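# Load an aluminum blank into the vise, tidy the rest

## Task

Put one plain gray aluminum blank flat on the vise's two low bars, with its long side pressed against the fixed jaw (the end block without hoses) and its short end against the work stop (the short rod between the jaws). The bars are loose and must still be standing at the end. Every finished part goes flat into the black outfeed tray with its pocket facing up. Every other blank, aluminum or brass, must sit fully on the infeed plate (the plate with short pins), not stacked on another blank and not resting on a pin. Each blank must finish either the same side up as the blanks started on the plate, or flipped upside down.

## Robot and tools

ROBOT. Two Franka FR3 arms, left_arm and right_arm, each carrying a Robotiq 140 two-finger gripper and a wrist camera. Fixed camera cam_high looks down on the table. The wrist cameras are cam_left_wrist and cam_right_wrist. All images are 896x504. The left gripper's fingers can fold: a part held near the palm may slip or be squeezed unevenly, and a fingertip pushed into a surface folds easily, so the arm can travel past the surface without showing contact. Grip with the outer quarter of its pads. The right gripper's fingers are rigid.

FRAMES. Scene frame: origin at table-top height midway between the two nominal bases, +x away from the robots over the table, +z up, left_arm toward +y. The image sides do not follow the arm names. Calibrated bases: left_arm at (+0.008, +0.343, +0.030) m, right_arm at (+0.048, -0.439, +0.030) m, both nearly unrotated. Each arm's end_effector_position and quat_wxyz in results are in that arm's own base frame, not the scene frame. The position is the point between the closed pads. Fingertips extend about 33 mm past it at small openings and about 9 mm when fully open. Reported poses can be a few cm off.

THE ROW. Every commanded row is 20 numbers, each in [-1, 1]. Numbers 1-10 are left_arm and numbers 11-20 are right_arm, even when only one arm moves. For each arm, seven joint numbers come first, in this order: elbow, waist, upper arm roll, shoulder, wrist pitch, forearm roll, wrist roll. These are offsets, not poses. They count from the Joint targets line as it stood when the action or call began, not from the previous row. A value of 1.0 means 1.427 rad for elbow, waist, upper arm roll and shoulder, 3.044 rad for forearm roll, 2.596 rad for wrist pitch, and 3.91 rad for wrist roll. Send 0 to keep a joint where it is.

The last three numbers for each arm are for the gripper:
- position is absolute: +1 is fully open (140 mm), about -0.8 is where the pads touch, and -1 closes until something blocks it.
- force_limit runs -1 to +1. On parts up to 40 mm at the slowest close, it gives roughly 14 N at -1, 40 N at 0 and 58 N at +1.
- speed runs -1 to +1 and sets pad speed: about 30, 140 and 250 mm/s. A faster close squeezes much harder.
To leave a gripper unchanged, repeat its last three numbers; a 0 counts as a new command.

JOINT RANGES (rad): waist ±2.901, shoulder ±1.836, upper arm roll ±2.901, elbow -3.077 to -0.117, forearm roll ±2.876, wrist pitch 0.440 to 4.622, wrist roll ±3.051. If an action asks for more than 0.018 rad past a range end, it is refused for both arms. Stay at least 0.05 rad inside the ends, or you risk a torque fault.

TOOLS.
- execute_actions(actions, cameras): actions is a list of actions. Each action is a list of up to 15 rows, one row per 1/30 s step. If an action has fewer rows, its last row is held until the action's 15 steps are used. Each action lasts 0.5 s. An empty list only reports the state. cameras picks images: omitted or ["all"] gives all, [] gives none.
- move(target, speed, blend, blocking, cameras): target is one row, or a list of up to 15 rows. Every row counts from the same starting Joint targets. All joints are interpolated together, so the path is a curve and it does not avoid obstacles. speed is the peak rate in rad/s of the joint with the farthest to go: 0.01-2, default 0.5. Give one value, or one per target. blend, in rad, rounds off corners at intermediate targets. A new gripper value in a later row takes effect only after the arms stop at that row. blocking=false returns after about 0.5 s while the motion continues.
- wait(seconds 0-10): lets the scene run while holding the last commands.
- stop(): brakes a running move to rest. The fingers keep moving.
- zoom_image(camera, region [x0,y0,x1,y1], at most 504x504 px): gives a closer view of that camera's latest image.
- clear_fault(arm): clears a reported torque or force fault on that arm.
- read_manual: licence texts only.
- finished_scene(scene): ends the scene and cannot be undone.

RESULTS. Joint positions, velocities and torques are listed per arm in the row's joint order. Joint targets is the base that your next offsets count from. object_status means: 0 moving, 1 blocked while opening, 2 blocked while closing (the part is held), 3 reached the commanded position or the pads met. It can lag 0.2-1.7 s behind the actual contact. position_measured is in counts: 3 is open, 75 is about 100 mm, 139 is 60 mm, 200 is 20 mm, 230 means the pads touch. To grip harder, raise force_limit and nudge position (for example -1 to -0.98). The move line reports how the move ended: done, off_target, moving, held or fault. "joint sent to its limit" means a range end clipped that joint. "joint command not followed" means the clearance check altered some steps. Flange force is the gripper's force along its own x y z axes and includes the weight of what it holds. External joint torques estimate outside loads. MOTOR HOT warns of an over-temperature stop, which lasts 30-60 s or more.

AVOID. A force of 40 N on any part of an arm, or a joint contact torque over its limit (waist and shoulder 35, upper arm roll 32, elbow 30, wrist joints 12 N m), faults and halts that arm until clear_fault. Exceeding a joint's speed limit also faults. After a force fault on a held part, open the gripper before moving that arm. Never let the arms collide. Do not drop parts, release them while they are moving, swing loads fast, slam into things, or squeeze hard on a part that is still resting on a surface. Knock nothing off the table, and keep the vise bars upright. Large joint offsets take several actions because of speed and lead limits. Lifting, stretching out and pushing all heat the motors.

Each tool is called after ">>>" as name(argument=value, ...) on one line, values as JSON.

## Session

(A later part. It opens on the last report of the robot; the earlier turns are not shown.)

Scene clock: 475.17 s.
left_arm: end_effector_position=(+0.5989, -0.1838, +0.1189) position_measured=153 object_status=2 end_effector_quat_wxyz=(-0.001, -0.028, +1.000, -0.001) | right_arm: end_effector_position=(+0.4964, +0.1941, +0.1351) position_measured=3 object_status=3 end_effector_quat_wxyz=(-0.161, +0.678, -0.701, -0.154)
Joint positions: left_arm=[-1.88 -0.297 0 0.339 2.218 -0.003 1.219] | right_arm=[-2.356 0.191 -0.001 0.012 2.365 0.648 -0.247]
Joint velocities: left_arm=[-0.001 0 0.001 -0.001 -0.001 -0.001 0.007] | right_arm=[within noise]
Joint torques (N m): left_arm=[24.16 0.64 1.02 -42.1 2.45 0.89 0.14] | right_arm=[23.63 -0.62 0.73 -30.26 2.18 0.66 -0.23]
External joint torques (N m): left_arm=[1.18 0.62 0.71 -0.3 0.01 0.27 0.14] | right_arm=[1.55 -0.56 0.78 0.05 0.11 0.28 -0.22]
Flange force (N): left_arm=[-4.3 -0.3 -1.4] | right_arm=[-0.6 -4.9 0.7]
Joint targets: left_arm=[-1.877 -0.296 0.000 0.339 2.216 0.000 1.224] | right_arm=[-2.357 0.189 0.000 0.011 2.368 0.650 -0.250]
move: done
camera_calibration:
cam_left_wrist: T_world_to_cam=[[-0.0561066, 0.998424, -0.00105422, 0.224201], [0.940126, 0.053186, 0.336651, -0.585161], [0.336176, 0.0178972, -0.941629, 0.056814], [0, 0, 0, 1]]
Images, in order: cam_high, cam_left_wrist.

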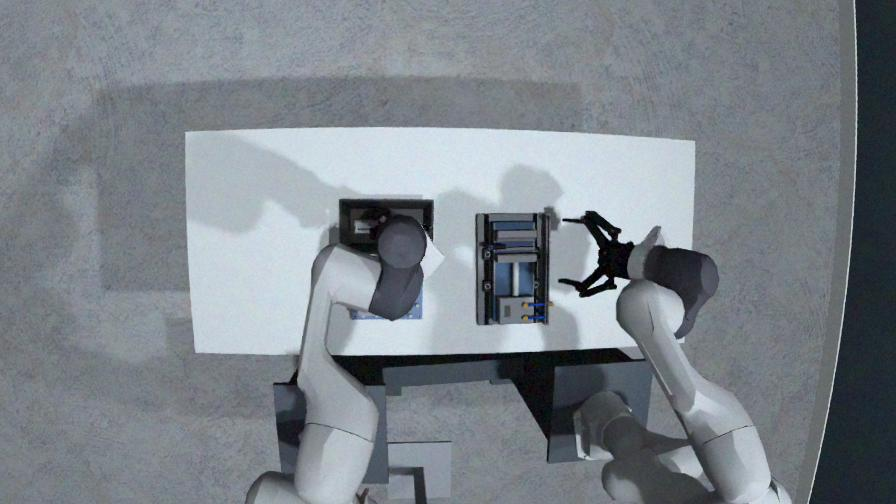

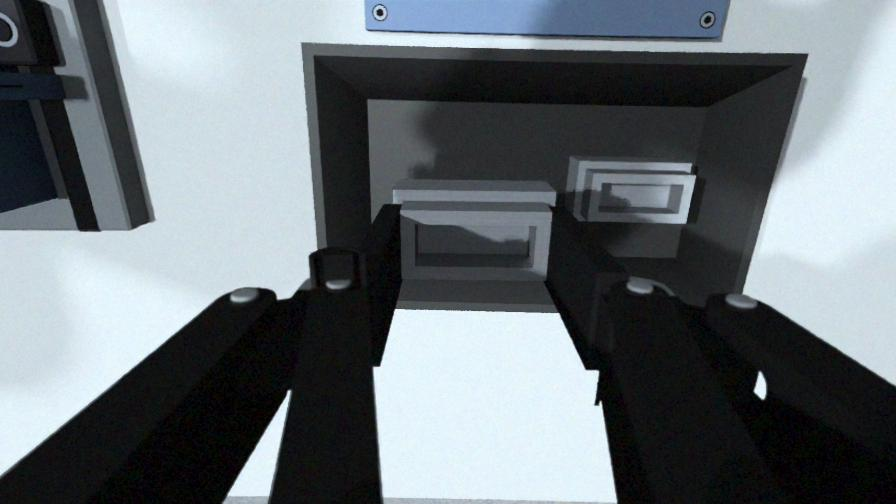

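>>> move(target=[-0.02075, -0.00196, 0, 0.06844, 0.04903, 0, -0.0007, -0.98, -0.1, -1, 0, 0, 0, 0, 0, 0, 0, 1, 1, 1], speed=[0.2], cameras=["cam_left_wrist"])

>>> zoom_image(camera="cam_left_wrist", region=[350, 100, 780, 320])

Scene clock: 507.27 s.
left_arm: end_effector_position=(+0.5991, -0.1838, +0.0551) position_measured=153 object_status=2 end_effector_quat_wxyz=(-0.004, -0.027, +1.000, +0.000) | right_arm: end_effector_position=(+0.4964, +0.1941, +0.1351) position_measured=3 object_status=3 end_effector_quat_wxyz=(-0.161, +0.678, -0.701, -0.154)
Joint positions: left_arm=[-1.908 -0.297 0 0.438 2.34 -0.003 1.221] | right_arm=[-2.356 0.191 -0.001 0.012 2.365 0.648 -0.248]
Joint velocities: left_arm=[0.001 0 -0.001 0 0.004 -0.001 -0.001] | right_arm=[within noise]
Joint torques (N m): left_arm=[22.47 0.17 1 -44.27 2.84 0.81 -0.06] | right_arm=[23.56 -0.61 0.73 -30.28 2.17 0.64 -0.25]
External joint torques (N m): left_arm=[0.68 0.1 0.56 -0.82 0.41 0.26 -0.06] | right_arm=[1.34 -0.57 0.76 0.15 0.08 0.26 -0.23]
Flange force (N): left_arm=[-0.1 0.1 -0.8] | right_arm=[-0.4 -4.5 0.9]
Joint targets: left_arm=[-1.907 -0.299 0.000 0.437 2.343 0.000 1.222] | right_arm=[-2.357 0.189 0.000 0.011 2.368 0.650 -0.250]
move: done
camera_calibration:
cam_left_wrist: T_world_to_cam=[[-0.054121, 0.998534, 0.00111715, 0.222919], [0.94194, 0.0506822, 0.331935, -0.565185], [0.331392, 0.019017, -0.943301, -0.000128254], [0, 0, 0, 1]]
Images, in order: cam_left_wrist.

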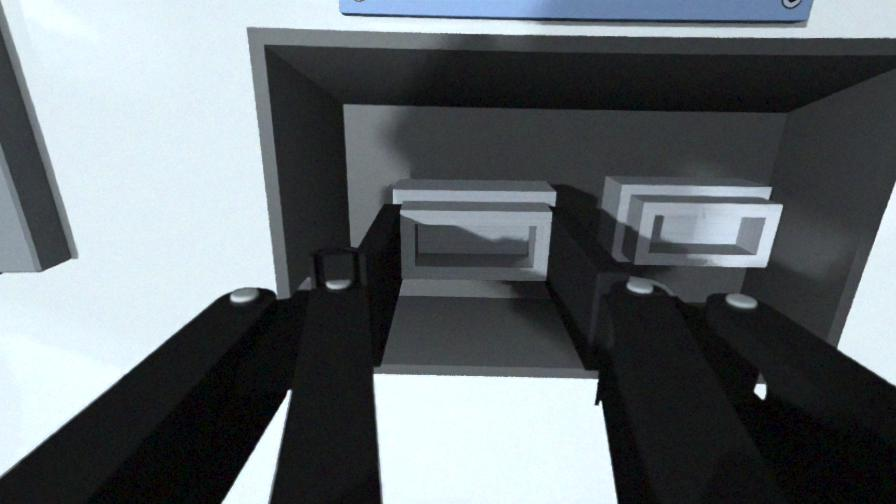

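Scaled by 1.172 from the camera's 896x504 image, which has a finer 1280x720 frame.

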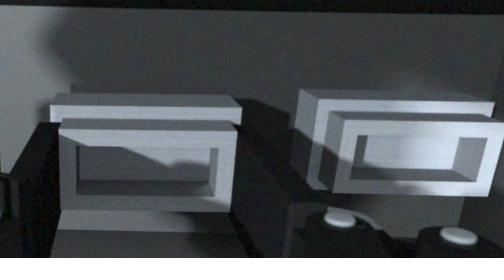

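>>> move(target=[-0.00129, 0, 0, 0.00698, 0.00455, 0, 0, -0.98, -0.1, -1, 0, 0, 0, 0, 0, 0, 0, 1, 1, 1], speed=[0.05], cameras=[])

>>> move(target=[-0.00032, 0, 0, 0.00175, 0.00114, 0, 0, -0.98, -0.1, -1, 0, 0, 0, 0, 0, 0, 0, 1, 1, 1], speed=[0.05], cameras=[])

>>> move(target=[-0.00032, 0, 0, 0.00175, 0.00114, 0, 0, -0.98, -0.1, -1, 0, 0, 0, 0, 0, 0, 0, 1, 1, 1], speed=[0.05], cameras=["cam_left_wrist"])

Scene clock: 520.57 s.
move: done

Scene clock: 521.27 s.
move: done

Scene clock: 521.97 s.
left_arm: end_effector_position=(+0.6002, -0.1842, +0.0477) position_measured=153 object_status=2 end_effector_quat_wxyz=(-0.002, -0.027, +1.000, +0.000) | right_arm: end_effector_position=(+0.4964, +0.1941, +0.1351) position_measured=3 object_status=3 end_effector_quat_wxyz=(-0.161, +0.678, -0.701, -0.154)
Joint positions: left_arm=[-1.91 -0.297 0 0.452 2.358 -0.003 1.221] | right_arm=[-2.356 0.191 -0.001 0.012 2.365 0.648 -0.248]
Joint torques (N m): left_arm=[21.91 0.27 1.02 -43.99 2.91 0.8 -0.02] | right_arm=[23.62 -0.63 0.72 -30.28 2.18 0.65 -0.22]
External joint torques (N m): left_arm=[0.26 0.23 0.59 -0.25 0.47 0.24 -0.02] | right_arm=[1.4 -0.78 0.56 0.21 0.11 0.28 -0.21]
Flange force (N): left_arm=[0.2 0.5 0.4] | right_arm=[-0.1 -5.0 0.8]
Joint targets: left_arm=[-1.910 -0.299 0.000 0.452 2.361 0.000 1.222] | right_arm=[-2.357 0.189 0.000 0.011 2.368 0.650 -0.250]
move: done
camera_calibration:
cam_left_wrist: T_world_to_cam=[[-0.054091, 0.998536, 0.00008432, 0.223376], [0.940925, 0.0509419, 0.334762, -0.563216], [0.334268, 0.018187, -0.942303, -0.00945681], [0, 0, 0, 1]]
Images, in order: cam_left_wrist.

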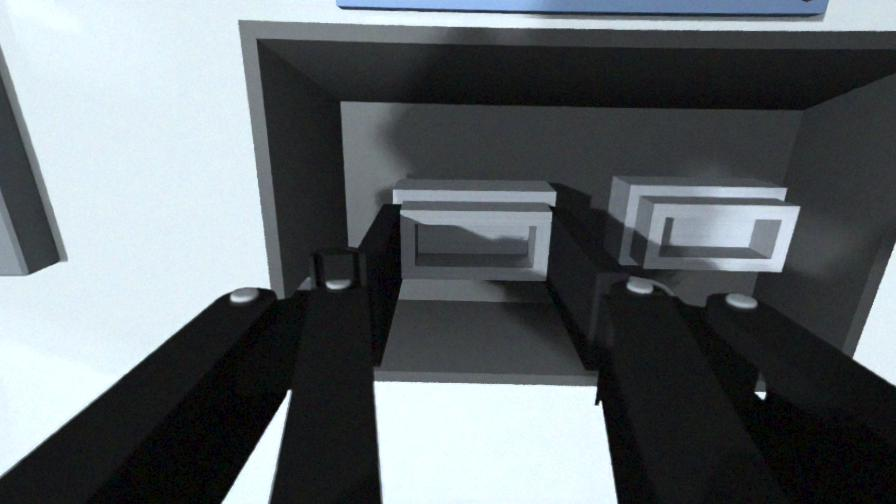

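>>> move(target=[-0.00021, 0, 0, 0.00116, 0.00076, 0, 0, -0.98, -0.1, -1, 0, 0, 0, 0, 0, 0, 0, 1, 1, 1], speed=[0.05], cameras=["cam_left_wrist"])

Scene clock: 526.00 s.
left_arm: end_effector_position=(+0.6002, -0.1842, +0.0466) position_measured=153 object_status=2 end_effector_quat_wxyz=(-0.002, -0.027, +1.000, +0.000) | right_arm: end_effector_position=(+0.4964, +0.1941, +0.1351) position_measured=3 object_status=3 end_effector_quat_wxyz=(-0.161, +0.678, -0.701, -0.154)
Joint positions: left_arm=[-1.91 -0.297 0 0.453 2.36 -0.003 1.221] | right_arm=[-2.356 0.191 -0.001 0.012 2.365 0.648 -0.248]
Joint torques (N m): left_arm=[21.99 0.25 1.06 -44.03 2.99 0.81 -0.06] | right_arm=[23.59 -0.61 0.73 -30.36 2.18 0.62 -0.2]
External joint torques (N m): left_arm=[0.26 0.38 0.77 -0.13 0.53 0.26 -0.06] | right_arm=[1.48 -0.71 0.62 0.03 0.12 0.25 -0.19]
Flange force (N): left_arm=[-0.1 0.6 0.8] | right_arm=[-0.4 -4.7 0.5]
Joint targets: left_arm=[-1.910 -0.299 0.000 0.453 2.363 0.000 1.222] | right_arm=[-2.357 0.189 0.000 0.011 2.368 0.650 -0.250]
move: done
camera_calibration:
cam_left_wrist: T_world_to_cam=[[-0.054068, 0.998537, 0.0000749755, 0.223367], [0.940903, 0.0509221, 0.334827, -0.562862], [0.334333, 0.018174, -0.94228, -0.0104465], [0, 0, 0, 1]]
Images, in order: cam_left_wrist.

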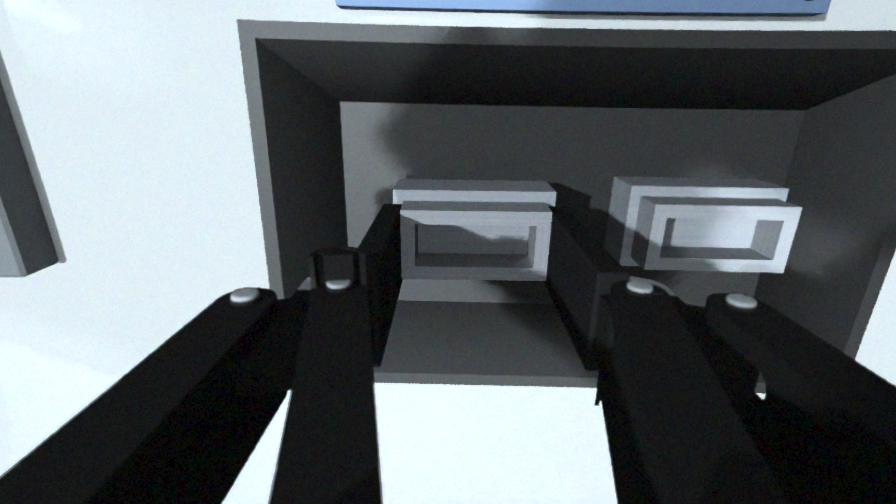

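>>> execute_actions(actions=[[[-0.00015, 0, 0, 0.000814, 0.00053, 0, 0, -0.98, -0.1, -1, 0, 0, 0, 0, 0, 0, 0, 1, 1, 1]], [[-0.00015, 0, 0, 0.000814, 0.00053, 0, 0, -0.98, -0.1, -1, 0, 0, 0, 0, 0, 0, 0, 1, 1, 1]], [[-0.00015, 0, 0, 0.000814, 0.00053, 0, 0, -0.98, -0.1, -1, 0, 0, 0, 0, 0, 0, 0, 1, 1, 1]]], cameras=[])

Scene clock: 532.80 s.
left_arm: end_effector_position=(+0.6002, -0.1842, +0.0445) position_measured=153 object_status=2 end_effector_quat_wxyz=(-0.002, -0.027, +1.000, -0.001) | right_arm: end_effector_position=(+0.4964, +0.1941, +0.1351) position_measured=3 object_status=3 end_effector_quat_wxyz=(-0.161, +0.678, -0.701, -0.154)
Joint positions: left_arm=[-1.911 -0.297 0 0.457 2.364 -0.003 1.221] | right_arm=[-2.356 0.191 -0.001 0.012 2.365 0.648 -0.248]
Joint torques (N m): left_arm=[21.97 0.29 1.05 -44.04 2.89 0.8 -0.03] | right_arm=[23.57 -0.59 0.76 -30.3 2.17 0.62 -0.26]
External joint torques (N m): left_arm=[0.32 0.24 0.61 -0.12 0.44 0.25 -0.03] | right_arm=[1.39 -0.68 0.66 0.08 0.1 0.24 -0.25]
External joint torques at the end of the 1st action: left_arm=[0.4 0.15 0.55 -0.33 0.51 0.25 -0.05] | right_arm=[1.55 -0.64 0.68 0.04 0.11 0.28 -0.2]
External joint torques at the end of the 2nd action: left_arm=[0.29 0.23 0.63 -0.17 0.45 0.25 0.01] | right_arm=[1.39 -0.65 0.73 0.21 0.11 0.25 -0.26]
Flange force (N): left_arm=[-0.4 0.3 0.6] | right_arm=[-0.2 -4.5 0.6]
Flange force at the end of the 1st action (N): left_arm=[-0.1 0.2 0.3] | right_arm=[-0.5 -4.9 0.6]
Flange force at the end of the 2nd action (N): left_arm=[-0.2 0.4 0.5] | right_arm=[-0.3 -4.9 0.9]
Joint targets: left_arm=[-1.911 -0.299 0.000 0.457 2.367 0.000 1.222] | right_arm=[-2.357 0.189 0.000 0.011 2.368 0.650 -0.250]
Step readings (joint positions of left_arm | right_arm; steps 1 to 15: 1st action; 16 to 30: 2nd action; 31 to 45: 3rd action):
0: [-1.910 -0.297 0.000 0.453 2.360 -0.003 1.221] | [-2.356 0.191 -0.001 0.012 2.365 0.648 -0.248]
1: [-1.910 -0.297 0.000 0.453 2.360 -0.003 1.221] | [-2.356 0.191 -0.001 0.012 2.365 0.648 -0.248]
2: [-1.910 -0.297 0.000 0.454 2.361 -0.003 1.221] | [-2.356 0.191 -0.001 0.012 2.365 0.648 -0.248]
4: [-1.910 -0.297 0.000 0.454 2.361 -0.003 1.221] | [-2.356 0.191 -0.001 0.012 2.365 0.648 -0.248]
8: [-1.910 -0.297 0.000 0.454 2.361 -0.003 1.221] | [-2.356 0.191 -0.001 0.012 2.365 0.648 -0.248]
15: [-1.910 -0.297 0.000 0.454 2.361 -0.003 1.221] | [-2.356 0.191 -0.001 0.012 2.365 0.648 -0.248]
16: [-1.910 -0.297 0.000 0.454 2.361 -0.003 1.221] | [-2.356 0.191 -0.001 0.012 2.365 0.648 -0.248]
17: [-1.910 -0.297 0.000 0.455 2.362 -0.003 1.221] | [-2.356 0.191 -0.001 0.012 2.365 0.648 -0.248]
19: [-1.910 -0.297 0.000 0.455 2.362 -0.003 1.221] | [-2.356 0.191 -0.001 0.012 2.365 0.648 -0.248]
23: [-1.910 -0.297 0.000 0.456 2.362 -0.003 1.221] | [-2.356 0.191 -0.001 0.012 2.365 0.648 -0.248]
30: [-1.910 -0.297 0.000 0.456 2.363 -0.003 1.221] | [-2.356 0.191 -0.001 0.012 2.365 0.648 -0.248]
31: [-1.910 -0.297 0.000 0.456 2.363 -0.003 1.221] | [-2.356 0.191 -0.001 0.012 2.365 0.648 -0.248]
32: [-1.910 -0.297 0.000 0.456 2.363 -0.003 1.221] | [-2.356 0.191 -0.001 0.012 2.365 0.648 -0.248]
34: [-1.910 -0.297 0.000 0.456 2.363 -0.003 1.221] | [-2.356 0.191 -0.001 0.012 2.365 0.648 -0.248]
38: [-1.911 -0.297 0.000 0.457 2.364 -0.003 1.221] | [-2.356 0.191 -0.001 0.012 2.365 0.648 -0.248]
45: [-1.911 -0.297 0.000 0.457 2.364 -0.003 1.221] | [-2.356 0.191 -0.001 0.012 2.365 0.648 -0.248]

>>> execute_actions(actions=[[[-0.00021, 0, 0, 0.00116, 0.00076, 0, 0, -0.98, -0.1, -1, 0, 0, 0, 0, 0, 0, 0, 1, 1, 1]]], cameras=["cam_left_wrist"])

>>> zoom_image(camera="cam_left_wrist", region=[380, 160, 820, 290])

Scene clock: 535.13 s.
left_arm: end_effector_position=(+0.6002, -0.1842, +0.0435) position_measured=153 object_status=2 end_effector_quat_wxyz=(-0.002, -0.027, +1.000, -0.001) | right_arm: end_effector_position=(+0.4964, +0.1941, +0.1351) position_measured=3 object_status=3 end_effector_quat_wxyz=(-0.161, +0.678, -0.701, -0.154)
Joint positions: left_arm=[-1.911 -0.297 0 0.458 2.366 -0.003 1.221] | right_arm=[-2.356 0.191 -0.001 0.012 2.365 0.648 -0.248]
Joint torques (N m): left_arm=[21.94 0.26 1.07 -44.12 2.9 0.79 -0.01] | right_arm=[23.55 -0.69 0.76 -30.24 2.18 0.62 -0.25]
External joint torques (N m): left_arm=[0.31 0.26 0.67 -0.18 0.45 0.25 -0.01] | right_arm=[1.24 -0.63 0.81 0.36 0.08 0.25 -0.23]
Flange force (N): left_arm=[-0.3 0.4 0.5] | right_arm=[-0.2 -4.7 1.2]
Joint targets: left_arm=[-1.911 -0.299 0.000 0.458 2.369 0.000 1.222] | right_arm=[-2.357 0.189 0.000 0.011 2.368 0.650 -0.250]
Step readings (joint positions of left_arm | right_arm):
0: [-1.911 -0.297 0.000 0.457 2.364 -0.003 1.221] | [-2.356 0.191 -0.001 0.012 2.365 0.648 -0.248]
1: [-1.911 -0.297 0.000 0.457 2.364 -0.003 1.221] | [-2.356 0.191 -0.001 0.012 2.365 0.648 -0.248]
2: [-1.911 -0.297 0.000 0.457 2.365 -0.003 1.221] | [-2.356 0.191 -0.001 0.012 2.365 0.648 -0.248]
4: [-1.911 -0.297 0.000 0.458 2.365 -0.003 1.221] | [-2.356 0.191 -0.001 0.012 2.365 0.648 -0.248]
8: [-1.911 -0.297 0.000 0.458 2.366 -0.003 1.221] | [-2.356 0.191 -0.001 0.012 2.365 0.648 -0.248]
15: [-1.911 -0.297 0.000 0.458 2.366 -0.003 1.221] | [-2.356 0.191 -0.001 0.012 2.365 0.648 -0.248]
camera_calibration:
cam_left_wrist: T_world_to_cam=[[-0.0540463, 0.998538, 0.0000672533, 0.223354], [0.940866, 0.0509022, 0.334932, -0.56179], [0.334439, 0.0181651, -0.942242, -0.0134565], [0, 0, 0, 1]]
Images, in order: cam_left_wrist.

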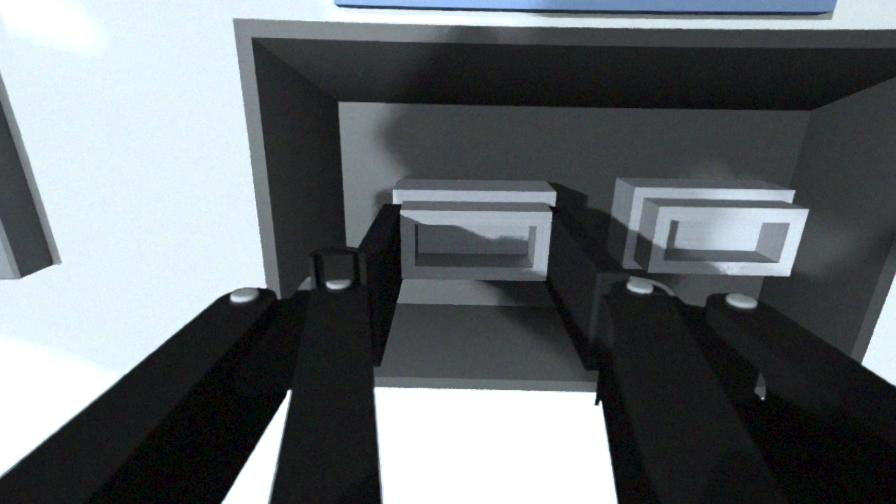

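Scaled by 1.145 from the camera's 896x504 image, which has a finer 1280x720 frame.

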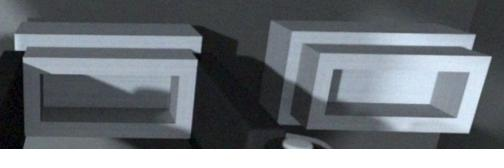

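>>> zoom_image(camera="cam_left_wrist", region=[600, 165, 820, 290])

>>> zoom_image(camera="cam_left_wrist", region=[370, 165, 590, 320])

Scaled by 2.291 from the camera's 896x504 image, which has a finer 1280x720 frame.

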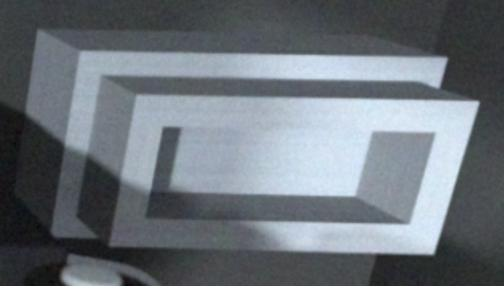

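Scaled by 2.291 from the camera's 896x504 image, which has a finer 1280x720 frame.

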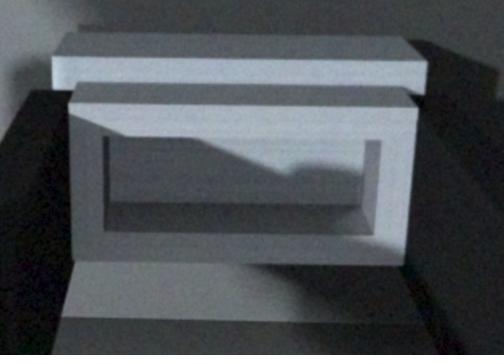

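>>> execute_actions(actions=[[[-0.00021, 0, 0, 0.00116, 0.00076, 0, 0, -0.98, -0.1, -1, 0, 0, 0, 0, 0, 0, 0, 1, 1, 1]], [[-0.00021, 0, 0, 0.00116, 0.00076, 0, 0, -0.98, -0.1, -1, 0, 0, 0, 0, 0, 0, 0, 1, 1, 1]], [[-0.00015, 0, 0, 0.000814, 0.00053, 0, 0, -0.98, -0.1, -1, 0, 0, 0, 0, 0, 0, 0, 1, 1, 1]], [[-0.00015, 0, 0, 0.000814, 0.00053, 0, 0, -0.98, -0.1, -1, 0, 0, 0, 0, 0, 0, 0, 1, 1, 1]]], cameras=[])

Scene clock: 545.93 s.
left_arm: end_effector_position=(+0.6001, -0.1842, +0.0402) position_measured=153 object_status=2 end_effector_quat_wxyz=(-0.002, -0.027, +1.000, -0.001) | right_arm: end_effector_position=(+0.4964, +0.1940, +0.1351) position_measured=3 object_status=3 end_effector_quat_wxyz=(-0.161, +0.678, -0.701, -0.154)
Joint positions: left_arm=[-1.912 -0.297 0 0.464 2.373 -0.003 1.221] | right_arm=[-2.356 0.191 -0.001 0.012 2.365 0.648 -0.248]
Joint torques (N m): left_arm=[21.83 0.27 1 -44.16 2.88 0.78 -0.02] | right_arm=[23.57 -0.67 0.76 -30.21 2.18 0.63 -0.23]
External joint torques (N m): left_arm=[0.33 0.16 0.5 -0.24 0.44 0.24 -0.02] | right_arm=[1.39 -0.67 0.75 0.24 0.1 0.26 -0.21]
External joint torques at the end of the 1st action: left_arm=[0.43 0.18 0.56 -0.43 0.48 0.24 -0.05] | right_arm=[1.41 -0.67 0.56 0.18 0.12 0.26 -0.25]
External joint torques at the end of the 2nd action: left_arm=[0.34 0.26 0.68 -0.32 0.53 0.24 -0.02] | right_arm=[1.42 -0.74 0.67 0.17 0.12 0.24 -0.18]
External joint torques at the end of the 3rd action: left_arm=[0.3 0.48 0.8 -0.24 0.48 0.24 0.02] | right_arm=[1.32 -0.74 0.66 0.37 0.09 0.25 -0.24]
Flange force (N): left_arm=[-0.1 0.2 0.4] | right_arm=[-0.3 -4.9 1.0]
Flange force at the end of the 1st action (N): left_arm=[-0.1 0.3 0.1] | right_arm=[-0.1 -4.9 0.8]
Flange force at the end of the 2nd action (N): left_arm=[0.1 0.5 0.4] | right_arm=[-0.3 -4.9 0.7]
Flange force at the end of the 3rd action (N): left_arm=[-0.2 0.9 0.4] | right_arm=[-0.1 -5.1 1.1]
Joint targets: left_arm=[-1.912 -0.299 0.000 0.464 2.376 0.000 1.222] | right_arm=[-2.357 0.189 0.000 0.011 2.368 0.650 -0.250]
Step readings (joint positions of left_arm | right_arm; steps 1 to 15: 1st action; 16 to 30: 2nd action; 31 to 45: 3rd action; 46 to 60: 4th action):
0: [-1.911 -0.297 0.000 0.459 2.366 -0.003 1.221] | [-2.356 0.191 -0.001 0.012 2.365 0.648 -0.248]
1: [-1.911 -0.297 0.000 0.459 2.367 -0.003 1.221] | [-2.356 0.191 -0.001 0.012 2.365 0.648 -0.248]
2: [-1.911 -0.297 0.000 0.459 2.367 -0.003 1.221] | [-2.356 0.191 -0.001 0.012 2.365 0.648 -0.248]
4: [-1.911 -0.297 0.000 0.459 2.367 -0.003 1.221] | [-2.356 0.191 -0.001 0.012 2.365 0.648 -0.248]
8: [-1.911 -0.297 0.000 0.460 2.368 -0.003 1.221] | [-2.356 0.191 -0.001 0.012 2.365 0.648 -0.248]
15: [-1.911 -0.297 0.000 0.460 2.368 -0.003 1.221] | [-2.356 0.191 -0.001 0.012 2.365 0.648 -0.248]
16: [-1.911 -0.297 0.000 0.460 2.368 -0.003 1.221] | [-2.356 0.191 -0.001 0.012 2.365 0.648 -0.248]
17: [-1.911 -0.297 0.000 0.460 2.368 -0.003 1.221] | [-2.356 0.191 -0.001 0.012 2.365 0.648 -0.248]
19: [-1.911 -0.297 0.000 0.461 2.369 -0.003 1.221] | [-2.356 0.191 -0.001 0.012 2.365 0.648 -0.248]
23: [-1.911 -0.297 0.000 0.462 2.369 -0.003 1.221] | [-2.356 0.191 -0.001 0.012 2.365 0.648 -0.248]
30: [-1.911 -0.297 0.000 0.462 2.370 -0.003 1.221] | [-2.356 0.191 -0.001 0.012 2.365 0.648 -0.248]
31: [-1.911 -0.297 0.000 0.462 2.370 -0.003 1.221] | [-2.356 0.191 -0.001 0.012 2.365 0.648 -0.248]
32: [-1.911 -0.297 0.000 0.462 2.370 -0.003 1.221] | [-2.356 0.191 -0.001 0.012 2.365 0.648 -0.248]
34: [-1.912 -0.297 0.000 0.462 2.371 -0.003 1.221] | [-2.356 0.191 -0.001 0.012 2.365 0.648 -0.248]
38: [-1.912 -0.297 0.000 0.463 2.371 -0.003 1.221] | [-2.356 0.191 -0.001 0.012 2.365 0.648 -0.248]
45: [-1.912 -0.297 0.000 0.463 2.371 -0.003 1.221] | [-2.356 0.191 -0.001 0.012 2.365 0.648 -0.248]
46: [-1.912 -0.297 0.000 0.463 2.371 -0.003 1.221] | [-2.356 0.191 -0.001 0.012 2.365 0.648 -0.248]
47: [-1.912 -0.297 0.000 0.463 2.372 -0.003 1.221] | [-2.356 0.191 -0.001 0.012 2.365 0.648 -0.248]
49: [-1.912 -0.297 0.000 0.464 2.372 -0.003 1.221] | [-2.356 0.191 -0.001 0.012 2.365 0.648 -0.248]
53: [-1.912 -0.297 0.000 0.464 2.372 -0.003 1.221] | [-2.356 0.191 -0.001 0.012 2.365 0.648 -0.248]
60: [-1.912 -0.297 0.000 0.464 2.373 -0.003 1.221] | [-2.356 0.191 -0.001 0.012 2.365 0.648 -0.248]

>>> execute_actions(actions=[[[-0.00015, 0, 0, 0.000814, 0.00053, 0, 0, -0.98, -0.1, -1, 0, 0, 0, 0, 0, 0, 0, 1, 1, 1]], [[-0.00015, 0, 0, 0.000814, 0.00053, 0, 0, -0.98, -0.1, -1, 0, 0, 0, 0, 0, 0, 0, 1, 1, 1]], [[-0.00015, 0, 0, 0.000814, 0.00053, 0, 0, -0.98, -0.1, -1, 0, 0, 0, 0, 0, 0, 0, 1, 1, 1]]], cameras=["cam_left_wrist"])

>>> zoom_image(camera="cam_left_wrist", region=[600, 165, 820, 290])

>>> zoom_image(camera="cam_left_wrist", region=[370, 165, 590, 320])

Scene clock: 550.33 s.
left_arm: end_effector_position=(+0.6001, -0.1842, +0.0381) position_measured=153 object_status=2 end_effector_quat_wxyz=(-0.002, -0.027, +1.000, +0.000) | right_arm: end_effector_position=(+0.4964, +0.1940, +0.1351) position_measured=3 object_status=3 end_effector_quat_wxyz=(-0.161, +0.678, -0.701, -0.154)
Joint positions: left_arm=[-1.913 -0.297 0 0.468 2.377 -0.003 1.221] | right_arm=[-2.356 0.191 -0.001 0.012 2.365 0.648 -0.248]
Joint torques (N m): left_arm=[21.8 0.24 1.03 -44.28 2.9 0.78 0.01] | right_arm=[23.52 -0.65 0.66 -30.34 2.19 0.64 -0.24]
External joint torques (N m): left_arm=[0.28 0.29 0.66 -0.19 0.45 0.24 0.01] | right_arm=[1.32 -0.74 0.57 0.15 0.11 0.27 -0.23]
External joint torques at the end of the 1st action: left_arm=[0.29 0.12 0.54 -0.25 0.43 0.24 -0.04] | right_arm=[1.34 -0.64 0.67 0.23 0.08 0.25 -0.27]
External joint torques at the end of the 2nd action: left_arm=[0.39 0.27 0.61 -0.39 0.45 0.25 -0.01] | right_arm=[1.37 -0.59 0.77 0.03 0.11 0.24 -0.19]
Flange force (N): left_arm=[-0.2 0.5 0.5] | right_arm=[-0.1 -4.5 0.7]
Flange force at the end of the 1st action (N): left_arm=[0.0 0.3 0.3] | right_arm=[-0.1 -4.8 0.9]
Flange force at the end of the 2nd action (N): left_arm=[-0.1 0.5 0.1] | right_arm=[-0.5 -4.3 0.6]
Joint targets: left_arm=[-1.913 -0.299 0.000 0.468 2.380 0.000 1.222] | right_arm=[-2.357 0.189 0.000 0.011 2.368 0.650 -0.250]
Step readings (joint positions of left_arm | right_arm; steps 1 to 15: 1st action; 16 to 30: 2nd action; 31 to 45: 3rd action):
0: [-1.912 -0.297 0.000 0.464 2.373 -0.003 1.221] | [-2.356 0.191 -0.001 0.012 2.365 0.648 -0.248]
1: [-1.912 -0.297 0.000 0.464 2.373 -0.003 1.221] | [-2.356 0.191 -0.001 0.012 2.365 0.648 -0.248]
2: [-1.912 -0.297 0.000 0.464 2.373 -0.003 1.221] | [-2.356 0.191 -0.001 0.012 2.365 0.648 -0.248]
4: [-1.912 -0.297 0.000 0.465 2.374 -0.003 1.221] | [-2.356 0.191 -0.001 0.012 2.365 0.648 -0.248]
8: [-1.912 -0.297 0.000 0.465 2.374 -0.003 1.221] | [-2.356 0.191 -0.001 0.012 2.365 0.648 -0.248]
15: [-1.912 -0.297 0.000 0.465 2.374 -0.003 1.221] | [-2.356 0.191 -0.001 0.012 2.365 0.648 -0.248]
16: [-1.912 -0.297 0.000 0.465 2.374 -0.003 1.221] | [-2.356 0.191 -0.001 0.012 2.365 0.648 -0.248]
17: [-1.912 -0.297 0.000 0.465 2.374 -0.003 1.221] | [-2.356 0.191 -0.001 0.012 2.365 0.648 -0.248]
19: [-1.912 -0.297 0.000 0.466 2.375 -0.003 1.221] | [-2.356 0.191 -0.001 0.012 2.365 0.648 -0.248]
23: [-1.912 -0.297 0.000 0.466 2.375 -0.003 1.221] | [-2.356 0.191 -0.001 0.012 2.365 0.648 -0.248]
30: [-1.912 -0.297 0.000 0.466 2.375 -0.003 1.221] | [-2.356 0.191 -0.001 0.012 2.365 0.648 -0.248]
31: [-1.912 -0.297 0.000 0.466 2.376 -0.003 1.221] | [-2.356 0.191 -0.001 0.012 2.365 0.648 -0.248]
32: [-1.912 -0.297 0.000 0.467 2.376 -0.003 1.221] | [-2.356 0.191 -0.001 0.012 2.365 0.648 -0.248]
34: [-1.912 -0.297 0.000 0.467 2.376 -0.003 1.221] | [-2.356 0.191 -0.001 0.012 2.365 0.648 -0.248]
38: [-1.912 -0.297 0.000 0.468 2.377 -0.003 1.221] | [-2.356 0.191 -0.001 0.012 2.365 0.648 -0.248]
45: [-1.913 -0.297 0.000 0.468 2.377 -0.003 1.221] | [-2.356 0.191 -0.001 0.012 2.365 0.648 -0.248]
camera_calibration:
cam_left_wrist: T_world_to_cam=[[-0.0540369, 0.998539, 0.0000778756, 0.223313], [0.940832, 0.0508879, 0.33503, -0.559875], [0.334537, 0.0181773, -0.942207, -0.0186201], [0, 0, 0, 1]]
Images, in order: cam_left_wrist.

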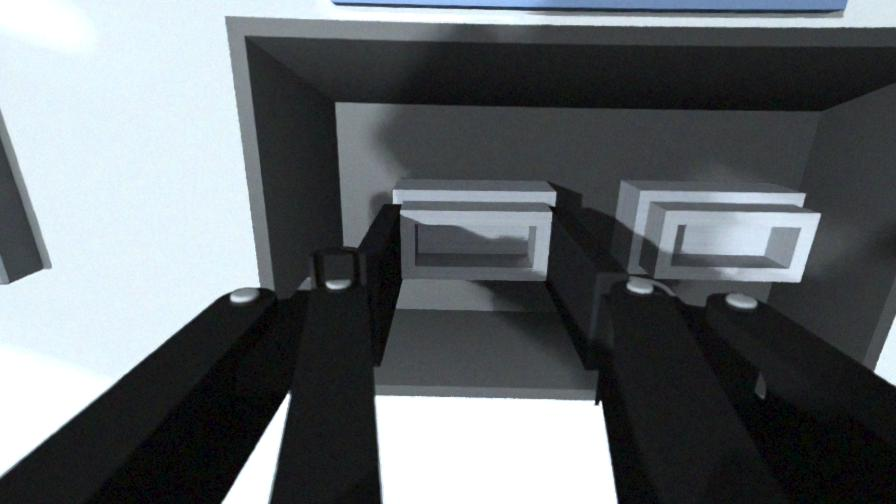

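Scaled by 2.291 from the camera's 896x504 image, which has a finer 1280x720 frame.

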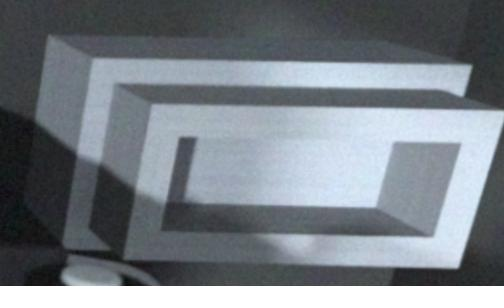

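Scaled by 2.291 from the camera's 896x504 image, which has a finer 1280x720 frame.

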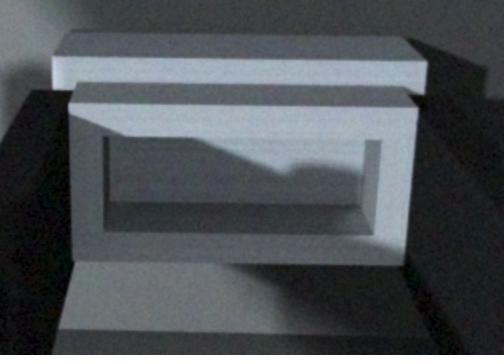

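>>> execute_actions(actions=[[[-0.00015, 0, 0, 0.000814, 0.00053, 0, 0, -0.98, -0.1, -1, 0, 0, 0, 0, 0, 0, 0, 1, 1, 1]], [[-0.00015, 0, 0, 0.000814, 0.00053, 0, 0, -0.98, -0.1, -1, 0, 0, 0, 0, 0, 0, 0, 1, 1, 1]], [[-0.00015, 0, 0, 0.000814, 0.00053, 0, 0, -0.98, -0.1, -1, 0, 0, 0, 0, 0, 0, 0, 1, 1, 1]]], cameras=[])

Scene clock: 556.17 s.
left_arm: end_effector_position=(+0.6000, -0.1841, +0.0360) position_measured=153 object_status=2 end_effector_quat_wxyz=(-0.002, -0.027, +1.000, +0.000) | right_arm: end_effector_position=(+0.4964, +0.1940, +0.1351) position_measured=3 object_status=3 end_effector_quat_wxyz=(-0.161, +0.678, -0.701, -0.154)
Joint positions: left_arm=[-1.913 -0.297 0 0.471 2.381 -0.003 1.221] | right_arm=[-2.356 0.191 -0.001 0.012 2.365 0.648 -0.248]
Joint torques (N m): left_arm=[21.79 0.29 1.09 -44.31 2.89 0.78 -0.01] | right_arm=[23.53 -0.66 0.78 -30.32 2.17 0.62 -0.23]
External joint torques (N m): left_arm=[0.38 0.19 0.6 -0.3 0.45 0.24 -0.01] | right_arm=[1.27 -0.6 0.83 0.22 0.07 0.24 -0.22]
External joint torques at the end of the 1st action: left_arm=[0.48 0.21 0.6 -0.39 0.45 0.25 -0.03] | right_arm=[1.29 -0.6 0.8 0.28 0.07 0.25 -0.19]
External joint torques at the end of the 2nd action: left_arm=[0.23 0.41 0.78 -0.13 0.43 0.23 -0.02] | right_arm=[1.3 -0.6 0.69 0.3 0.08 0.24 -0.14]
Flange force (N): left_arm=[-0.2 0.3 0.3] | right_arm=[-0.4 -4.5 1.0]
Flange force at the end of the 1st action (N): left_arm=[-0.4 0.2 0.1] | right_arm=[-0.4 -4.7 1.0]
Flange force at the end of the 2nd action (N): left_arm=[-0.2 0.7 0.6] | right_arm=[-0.4 -4.8 1.0]
Joint targets: left_arm=[-1.913 -0.299 0.000 0.471 2.384 0.000 1.222] | right_arm=[-2.357 0.189 0.000 0.011 2.368 0.650 -0.250]
Step readings (joint positions of left_arm | right_arm; steps 1 to 15: 1st action; 16 to 30: 2nd action; 31 to 45: 3rd action):
0: [-1.913 -0.297 0.000 0.468 2.377 -0.003 1.221] | [-2.356 0.191 -0.001 0.012 2.365 0.648 -0.248]
1: [-1.913 -0.297 0.000 0.468 2.377 -0.003 1.221] | [-2.356 0.191 -0.001 0.012 2.365 0.648 -0.248]
2: [-1.913 -0.297 0.000 0.468 2.378 -0.003 1.221] | [-2.356 0.191 -0.001 0.012 2.365 0.648 -0.248]
4: [-1.913 -0.297 0.000 0.468 2.378 -0.003 1.221] | [-2.356 0.191 -0.001 0.012 2.365 0.648 -0.248]
8: [-1.913 -0.297 0.000 0.469 2.378 -0.003 1.221] | [-2.356 0.191 -0.001 0.012 2.365 0.648 -0.248]
15: [-1.913 -0.297 0.000 0.469 2.378 -0.003 1.221] | [-2.356 0.191 -0.001 0.012 2.365 0.648 -0.248]
16: [-1.913 -0.297 0.000 0.469 2.378 -0.003 1.221] | [-2.356 0.191 -0.001 0.012 2.365 0.648 -0.248]
17: [-1.913 -0.297 0.000 0.469 2.379 -0.003 1.221] | [-2.356 0.191 -0.001 0.012 2.365 0.648 -0.248]
19: [-1.913 -0.297 0.000 0.469 2.379 -0.003 1.221] | [-2.356 0.191 -0.001 0.012 2.365 0.648 -0.248]
23: [-1.913 -0.297 0.000 0.470 2.379 -0.003 1.221] | [-2.356 0.191 -0.001 0.012 2.365 0.648 -0.248]
30: [-1.913 -0.297 0.000 0.470 2.380 -0.003 1.221] | [-2.356 0.191 -0.001 0.012 2.365 0.648 -0.248]
31: [-1.913 -0.297 0.000 0.470 2.380 -0.003 1.221] | [-2.356 0.191 -0.001 0.012 2.365 0.648 -0.248]
32: [-1.913 -0.297 0.000 0.470 2.380 -0.003 1.221] | [-2.356 0.191 -0.001 0.012 2.365 0.648 -0.248]
34: [-1.913 -0.297 0.000 0.471 2.380 -0.003 1.221] | [-2.356 0.191 -0.001 0.012 2.365 0.648 -0.248]
38: [-1.913 -0.297 0.000 0.471 2.381 -0.003 1.221] | [-2.356 0.191 -0.001 0.012 2.365 0.648 -0.248]
45: [-1.913 -0.297 0.000 0.471 2.381 -0.003 1.221] | [-2.356 0.191 -0.001 0.012 2.365 0.648 -0.248]

>>> execute_actions(actions=[[[-0.00015, 0, 0, 0.000814, 0.00053, 0, 0, -0.98, -0.1, -1, 0, 0, 0, 0, 0, 0, 0, 1, 1, 1]], [[-0.00015, 0, 0, 0.000814, 0.00053, 0, 0, -0.98, -0.1, -1, 0, 0, 0, 0, 0, 0, 0, 1, 1, 1]], [[-0.00015, 0, 0, 0.000814, 0.00053, 0, 0, -0.98, -0.1, -1, 0, 0, 0, 0, 0, 0, 0, 1, 1, 1]]], cameras=["cam_left_wrist"])

>>> zoom_image(camera="cam_left_wrist", region=[600, 165, 830, 295])

>>> zoom_image(camera="cam_left_wrist", region=[340, 165, 600, 320])

Scene clock: 561.30 s.
left_arm: end_effector_position=(+0.6004, -0.1843, +0.0348) position_measured=153 object_status=2 end_effector_quat_wxyz=(-0.001, -0.027, +1.000, -0.001) | right_arm: end_effector_position=(+0.4964, +0.1940, +0.1351) position_measured=3 object_status=3 end_effector_quat_wxyz=(-0.161, +0.678, -0.701, -0.154)
Joint positions: left_arm=[-1.914 -0.297 0 0.473 2.385 -0.003 1.221] | right_arm=[-2.356 0.191 -0.001 0.012 2.365 0.648 -0.248]
Joint torques (N m): left_arm=[21.48 0.28 1 -43.56 2.94 0.78 -0.01] | right_arm=[23.61 -0.69 0.7 -30.25 2.17 0.63 -0.27]
External joint torques (N m): left_arm=[0.14 0.23 0.54 0.47 0.5 0.24 -0.01] | right_arm=[1.42 -0.64 0.73 0.21 0.08 0.25 -0.26]
External joint torques at the end of the 1st action: left_arm=[0.42 0.25 0.64 -0.29 0.43 0.24 -0.02] | right_arm=[1.26 -0.67 0.64 0.31 0.06 0.25 -0.21]
External joint torques at the end of the 2nd action: left_arm=[0.3 0.28 0.67 -0.11 0.46 0.23 -0.03] | right_arm=[1.37 -0.69 0.79 0.13 0.07 0.25 -0.21]
Flange force (N): left_arm=[-1.0 0.1 1.8] | right_arm=[-0.3 -5.0 0.9]
Flange force at the end of the 1st action (N): left_arm=[-0.5 0.3 0.3] | right_arm=[-0.1 -4.8 1.0]
Flange force at the end of the 2nd action (N): left_arm=[-0.3 0.4 0.6] | right_arm=[-0.4 -4.6 0.7]
Joint targets: left_arm=[-1.914 -0.299 0.000 0.475 2.388 0.000 1.222] | right_arm=[-2.357 0.189 0.000 0.011 2.368 0.650 -0.250]
Step readings (joint positions of left_arm | right_arm; steps 1 to 15: 1st action; 16 to 30: 2nd action; 31 to 45: 3rd action):
0: [-1.913 -0.297 0.000 0.471 2.381 -0.003 1.221] | [-2.356 0.191 -0.001 0.012 2.365 0.648 -0.248]
1: [-1.913 -0.297 0.000 0.471 2.381 -0.003 1.221] | [-2.356 0.191 -0.001 0.012 2.365 0.648 -0.248]
2: [-1.913 -0.297 0.000 0.471 2.382 -0.003 1.221] | [-2.356 0.191 -0.001 0.012 2.365 0.648 -0.248]
4: [-1.913 -0.297 0.000 0.472 2.382 -0.003 1.221] | [-2.356 0.191 -0.001 0.012 2.365 0.648 -0.248]
8: [-1.913 -0.297 0.000 0.472 2.382 -0.003 1.221] | [-2.356 0.191 -0.001 0.012 2.365 0.648 -0.248]
15: [-1.913 -0.297 0.000 0.472 2.382 -0.003 1.221] | [-2.356 0.191 -0.001 0.012 2.365 0.648 -0.248]
16: [-1.913 -0.297 0.000 0.472 2.382 -0.003 1.221] | [-2.356 0.191 -0.001 0.012 2.365 0.648 -0.248]
17: [-1.913 -0.297 0.000 0.472 2.383 -0.003 1.221] | [-2.356 0.191 -0.001 0.012 2.365 0.648 -0.248]
19: [-1.914 -0.297 0.000 0.473 2.383 -0.003 1.221] | [-2.356 0.191 -0.001 0.012 2.365 0.648 -0.248]
23: [-1.914 -0.297 0.000 0.473 2.383 -0.003 1.221] | [-2.356 0.191 -0.001 0.012 2.365 0.648 -0.248]
30: [-1.914 -0.297 0.000 0.473 2.384 -0.003 1.221] | [-2.356 0.191 -0.001 0.012 2.365 0.648 -0.248]
31: [-1.914 -0.297 0.000 0.473 2.384 -0.003 1.221] | [-2.356 0.191 -0.001 0.012 2.365 0.648 -0.248]
32: [-1.914 -0.297 0.000 0.473 2.384 -0.003 1.221] | [-2.356 0.191 -0.001 0.012 2.365 0.648 -0.248]
34: [-1.914 -0.297 0.000 0.473 2.384 -0.003 1.221] | [-2.356 0.191 -0.001 0.012 2.365 0.648 -0.248]
38: [-1.914 -0.297 0.000 0.473 2.385 -0.003 1.221] | [-2.356 0.191 -0.001 0.012 2.365 0.648 -0.248]
45: [-1.914 -0.297 0.000 0.473 2.385 -0.003 1.221] | [-2.356 0.191 -0.001 0.012 2.365 0.648 -0.248]
camera_calibration:
cam_left_wrist: T_world_to_cam=[[-0.0540204, 0.99854, -0.000307107, 0.223417], [0.940439, 0.0509805, 0.336119, -0.558808], [0.335644, 0.0178685, -0.941819, -0.0225657], [0, 0, 0, 1]]
Images, in order: cam_left_wrist.

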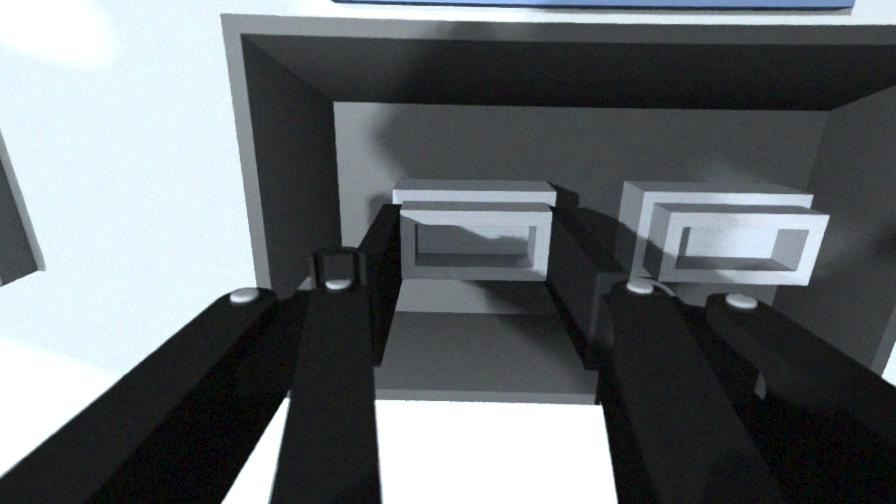

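Scaled by 2.191 from the camera's 896x504 image, which has a finer 1280x720 frame.

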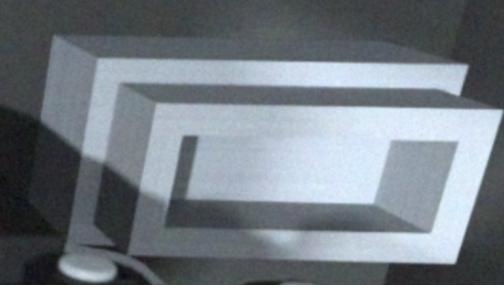

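Scaled by 1.938 from the camera's 896x504 image, which has a finer 1280x720 frame.

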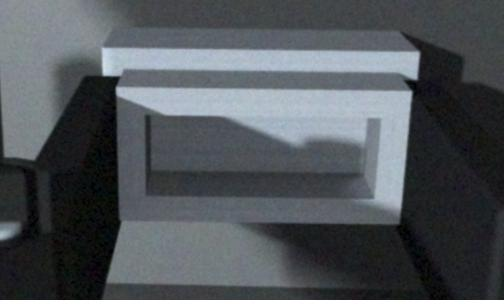

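>>> execute_actions(actions=[[[-0.00015, 0, 0, 0.000814, 0.00053, 0, 0, -0.98, -0.1, -1, 0, 0, 0, 0, 0, 0, 0, 1, 1, 1]]], cameras=[])

Scene clock: 564.90 s.
left_arm: end_effector_position=(+0.6006, -0.1843, +0.0348) position_measured=153 object_status=2 end_effector_quat_wxyz=(-0.001, -0.027, +1.000, -0.001) | right_arm: end_effector_position=(+0.4964, +0.1940, +0.1351) position_measured=3 object_status=3 end_effector_quat_wxyz=(-0.161, +0.678, -0.701, -0.154)
Joint positions: left_arm=[-1.914 -0.297 0 0.473 2.386 -0.003 1.221] | right_arm=[-2.356 0.191 -0.001 0.012 2.365 0.648 -0.248]
Joint torques (N m): left_arm=[21.38 0.25 1.01 -42.86 2.99 0.75 -0.01] | right_arm=[23.62 -0.53 0.79 -30.26 2.14 0.6 -0.26]
External joint torques (N m): left_arm=[0.04 0.19 0.55 1.1 0.55 0.22 -0.01] | right_arm=[1.36 -0.53 0.79 0.25 0.05 0.23 -0.25]
Flange force (N): left_arm=[-2.0 -0.4 3.0] | right_arm=[-0.4 -4.9 1.0]
Joint targets: left_arm=[-1.914 -0.299 0.000 0.476 2.390 0.000 1.222] | right_arm=[-2.357 0.189 0.000 0.011 2.368 0.650 -0.250]
Step readings (joint positions of left_arm | right_arm):
0: [-1.914 -0.297 0.000 0.473 2.385 -0.003 1.221] | [-2.356 0.191 -0.001 0.012 2.365 0.648 -0.248]
1: [-1.914 -0.297 0.000 0.473 2.385 -0.003 1.221] | [-2.356 0.191 -0.001 0.012 2.365 0.648 -0.248]
2: [-1.914 -0.297 0.000 0.473 2.385 -0.003 1.221] | [-2.356 0.191 -0.001 0.012 2.365 0.648 -0.248]
4: [-1.914 -0.297 0.000 0.473 2.385 -0.003 1.221] | [-2.356 0.191 -0.001 0.012 2.365 0.648 -0.248]
8: [-1.914 -0.297 0.000 0.473 2.386 -0.003 1.221] | [-2.356 0.191 -0.001 0.012 2.365 0.648 -0.248]
15: [-1.914 -0.297 0.000 0.473 2.386 -0.003 1.221] | [-2.356 0.191 -0.001 0.012 2.365 0.648 -0.248]

>>> move(target=[[0, 0, 0, -0.0012, -0.0008, 0, 0, -0.98, -0.1, -1, 0, 0, 0, 0, 0, 0, 0, 1, 1, 1], [0, 0, 0, -0.0012, -0.0008, 0, 0, -0.03, -1, -0.7, 0, 0, 0, 0, 0, 0, 0, 1, 1, 1], [0.03708, 0, 0, -0.10162, -0.07624, 0, 0, -0.03, -1, -0.7, 0, 0, 0, 0, 0, 0, 0, 1, 1, 1]], speed=[0.1, 0.1, 0.25], cameras=["cam_left_wrist"])

>>> zoom_image(camera="cam_left_wrist", region=[340, 80, 740, 300])

Scene clock: 579.80 s.
left_arm: end_effector_position=(+0.6019, -0.1849, +0.1301) position_measured=132 object_status=3 end_effector_quat_wxyz=(+0.001, -0.027, +1.000, -0.002) | right_arm: end_effector_position=(+0.4964, +0.1940, +0.1351) position_measured=3 object_status=3 end_effector_quat_wxyz=(-0.161, +0.678, -0.701, -0.154)
Joint positions: left_arm=[-1.862 -0.297 0 0.331 2.195 -0.003 1.221] | right_arm=[-2.356 0.191 -0.001 0.012 2.365 0.648 -0.248]
Joint velocities: left_arm=[0.001 0 -0.001 -0.001 -0.004 0 0.001] | right_arm=[within noise]
Joint torques (N m): left_arm=[23.42 0.28 1 -41.75 2.47 0.86 -0.02] | right_arm=[23.62 -0.61 0.77 -30.26 2.16 0.6 -0.19]
External joint torques (N m): left_arm=[0.02 0.32 0.73 0.28 -0.02 0.22 -0.02] | right_arm=[1.42 -0.63 0.74 0.16 0.08 0.23 -0.17]
Flange force (N): left_arm=[-1.1 0.3 0.3] | right_arm=[-0.5 -4.9 0.7]
Joint targets: left_arm=[-1.861 -0.299 0.000 0.331 2.192 0.000 1.222] | right_arm=[-2.357 0.189 0.000 0.011 2.368 0.650 -0.250]
move: done
camera_calibration:
cam_left_wrist: T_world_to_cam=[[-0.0535384, 0.998563, -0.0022073, 0.224142], [0.939103, 0.0511015, 0.339815, -0.591913], [0.33944, 0.0161203, -0.94049, 0.0639905], [0, 0, 0, 1]]
Images, in order: cam_left_wrist.

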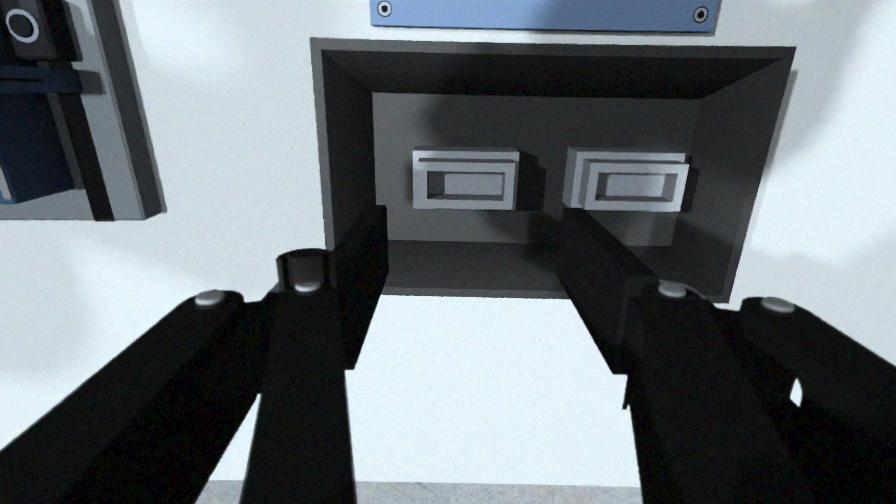

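Scaled by 1.260 from the camera's 896x504 image, which has a finer 1280x720 frame.

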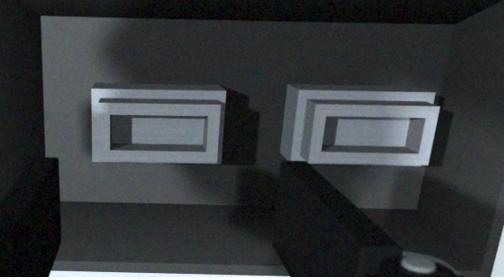

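>>> move(target=[-0.51787, 0.41976, 0, -0.65242, -0.07396, 0, -0.15908, -0.03, -1, -0.7, 0.69493, 0.5459, 0, 0.45377, -0.13257, -0.21353, -0.4935, -0.08, -1, 0], speed=[0.9], cameras=["cam_right_wrist", "cam_high"])

>>> zoom_image(camera="cam_high", region=[325, 185, 445, 330])

Scene clock: 615.50 s.
left_arm: end_effector_position=(+0.3462, +0.1056, +0.2370) position_measured=132 object_status=3 end_effector_quat_wxyz=(+0.000, -0.592, +0.806, -0.001) | right_arm: end_effector_position=(+0.4112, +0.6022, +0.1211) position_measured=139 object_status=3 end_effector_quat_wxyz=(-0.002, +0.706, +0.708, +0.002)
Joint positions: left_arm=[-2.599 0.299 0 -0.598 2.002 -0.003 0.604] | right_arm=[-1.367 0.969 0.001 0.657 2.028 0.003 -2.175]
Joint velocities: left_arm=[within noise] | right_arm=[0.001 0 0 0 0.001 0.001 -0.008]
Joint torques (N m): left_arm=[24.23 0.96 0.41 -11.93 2.43 0.91 -0.19] | right_arm=[26.32 -0.62 1.16 -50.83 2.34 0.49 -0.21]
External joint torques (N m): left_arm=[-0.19 0.96 0.89 -0.53 -0.08 0.24 -0.19] | right_arm=[1.73 -0.44 0.61 1.18 -0.3 -0.35 -0.21]
Flange force (N): left_arm=[-0.5 3.3 -0.3] | right_arm=[13.0 9.7 -1.2]
Joint targets: left_arm=[-2.600 0.300 0.000 -0.600 2.000 0.000 0.600] | right_arm=[-1.366 0.968 0.000 0.658 2.024 0.000 -2.180]
move: done
camera_calibration:
cam_right_wrist: T_world_to_cam=[[0.999774, 0.0198838, -0.00748923, -0.412722], [0.0212459, -0.939878, 0.340848, 0.520084], [-0.000261601, -0.34093, -0.940089, 0.454781], [0, 0, 0, 1]]
Images, in order: cam_high, cam_right_wrist.

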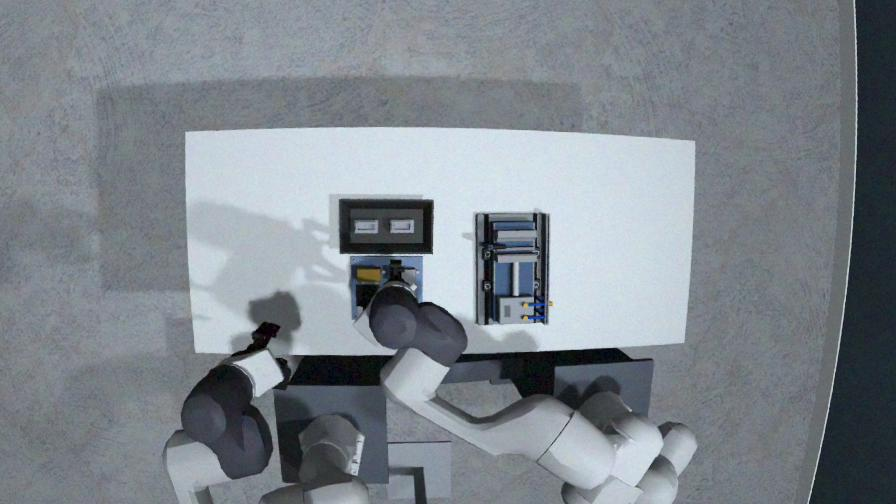

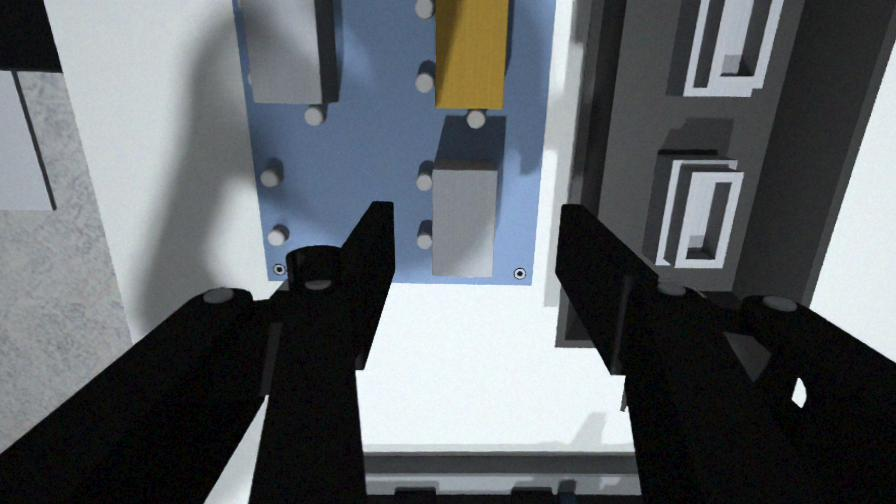

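Scaled by 3.476 from the camera's 896x504 image, which has a finer 1280x720 frame.

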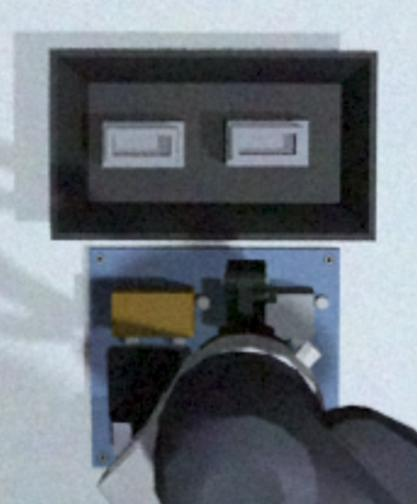

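>>> zoom_image(camera="cam_right_wrist", region=[370, 140, 590, 300])

Scaled by 2.291 from the camera's 896x504 image, which has a finer 1280x720 frame.

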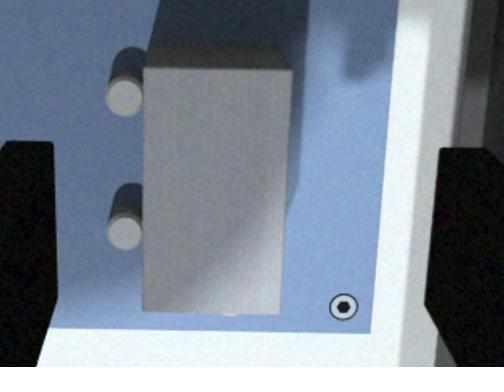

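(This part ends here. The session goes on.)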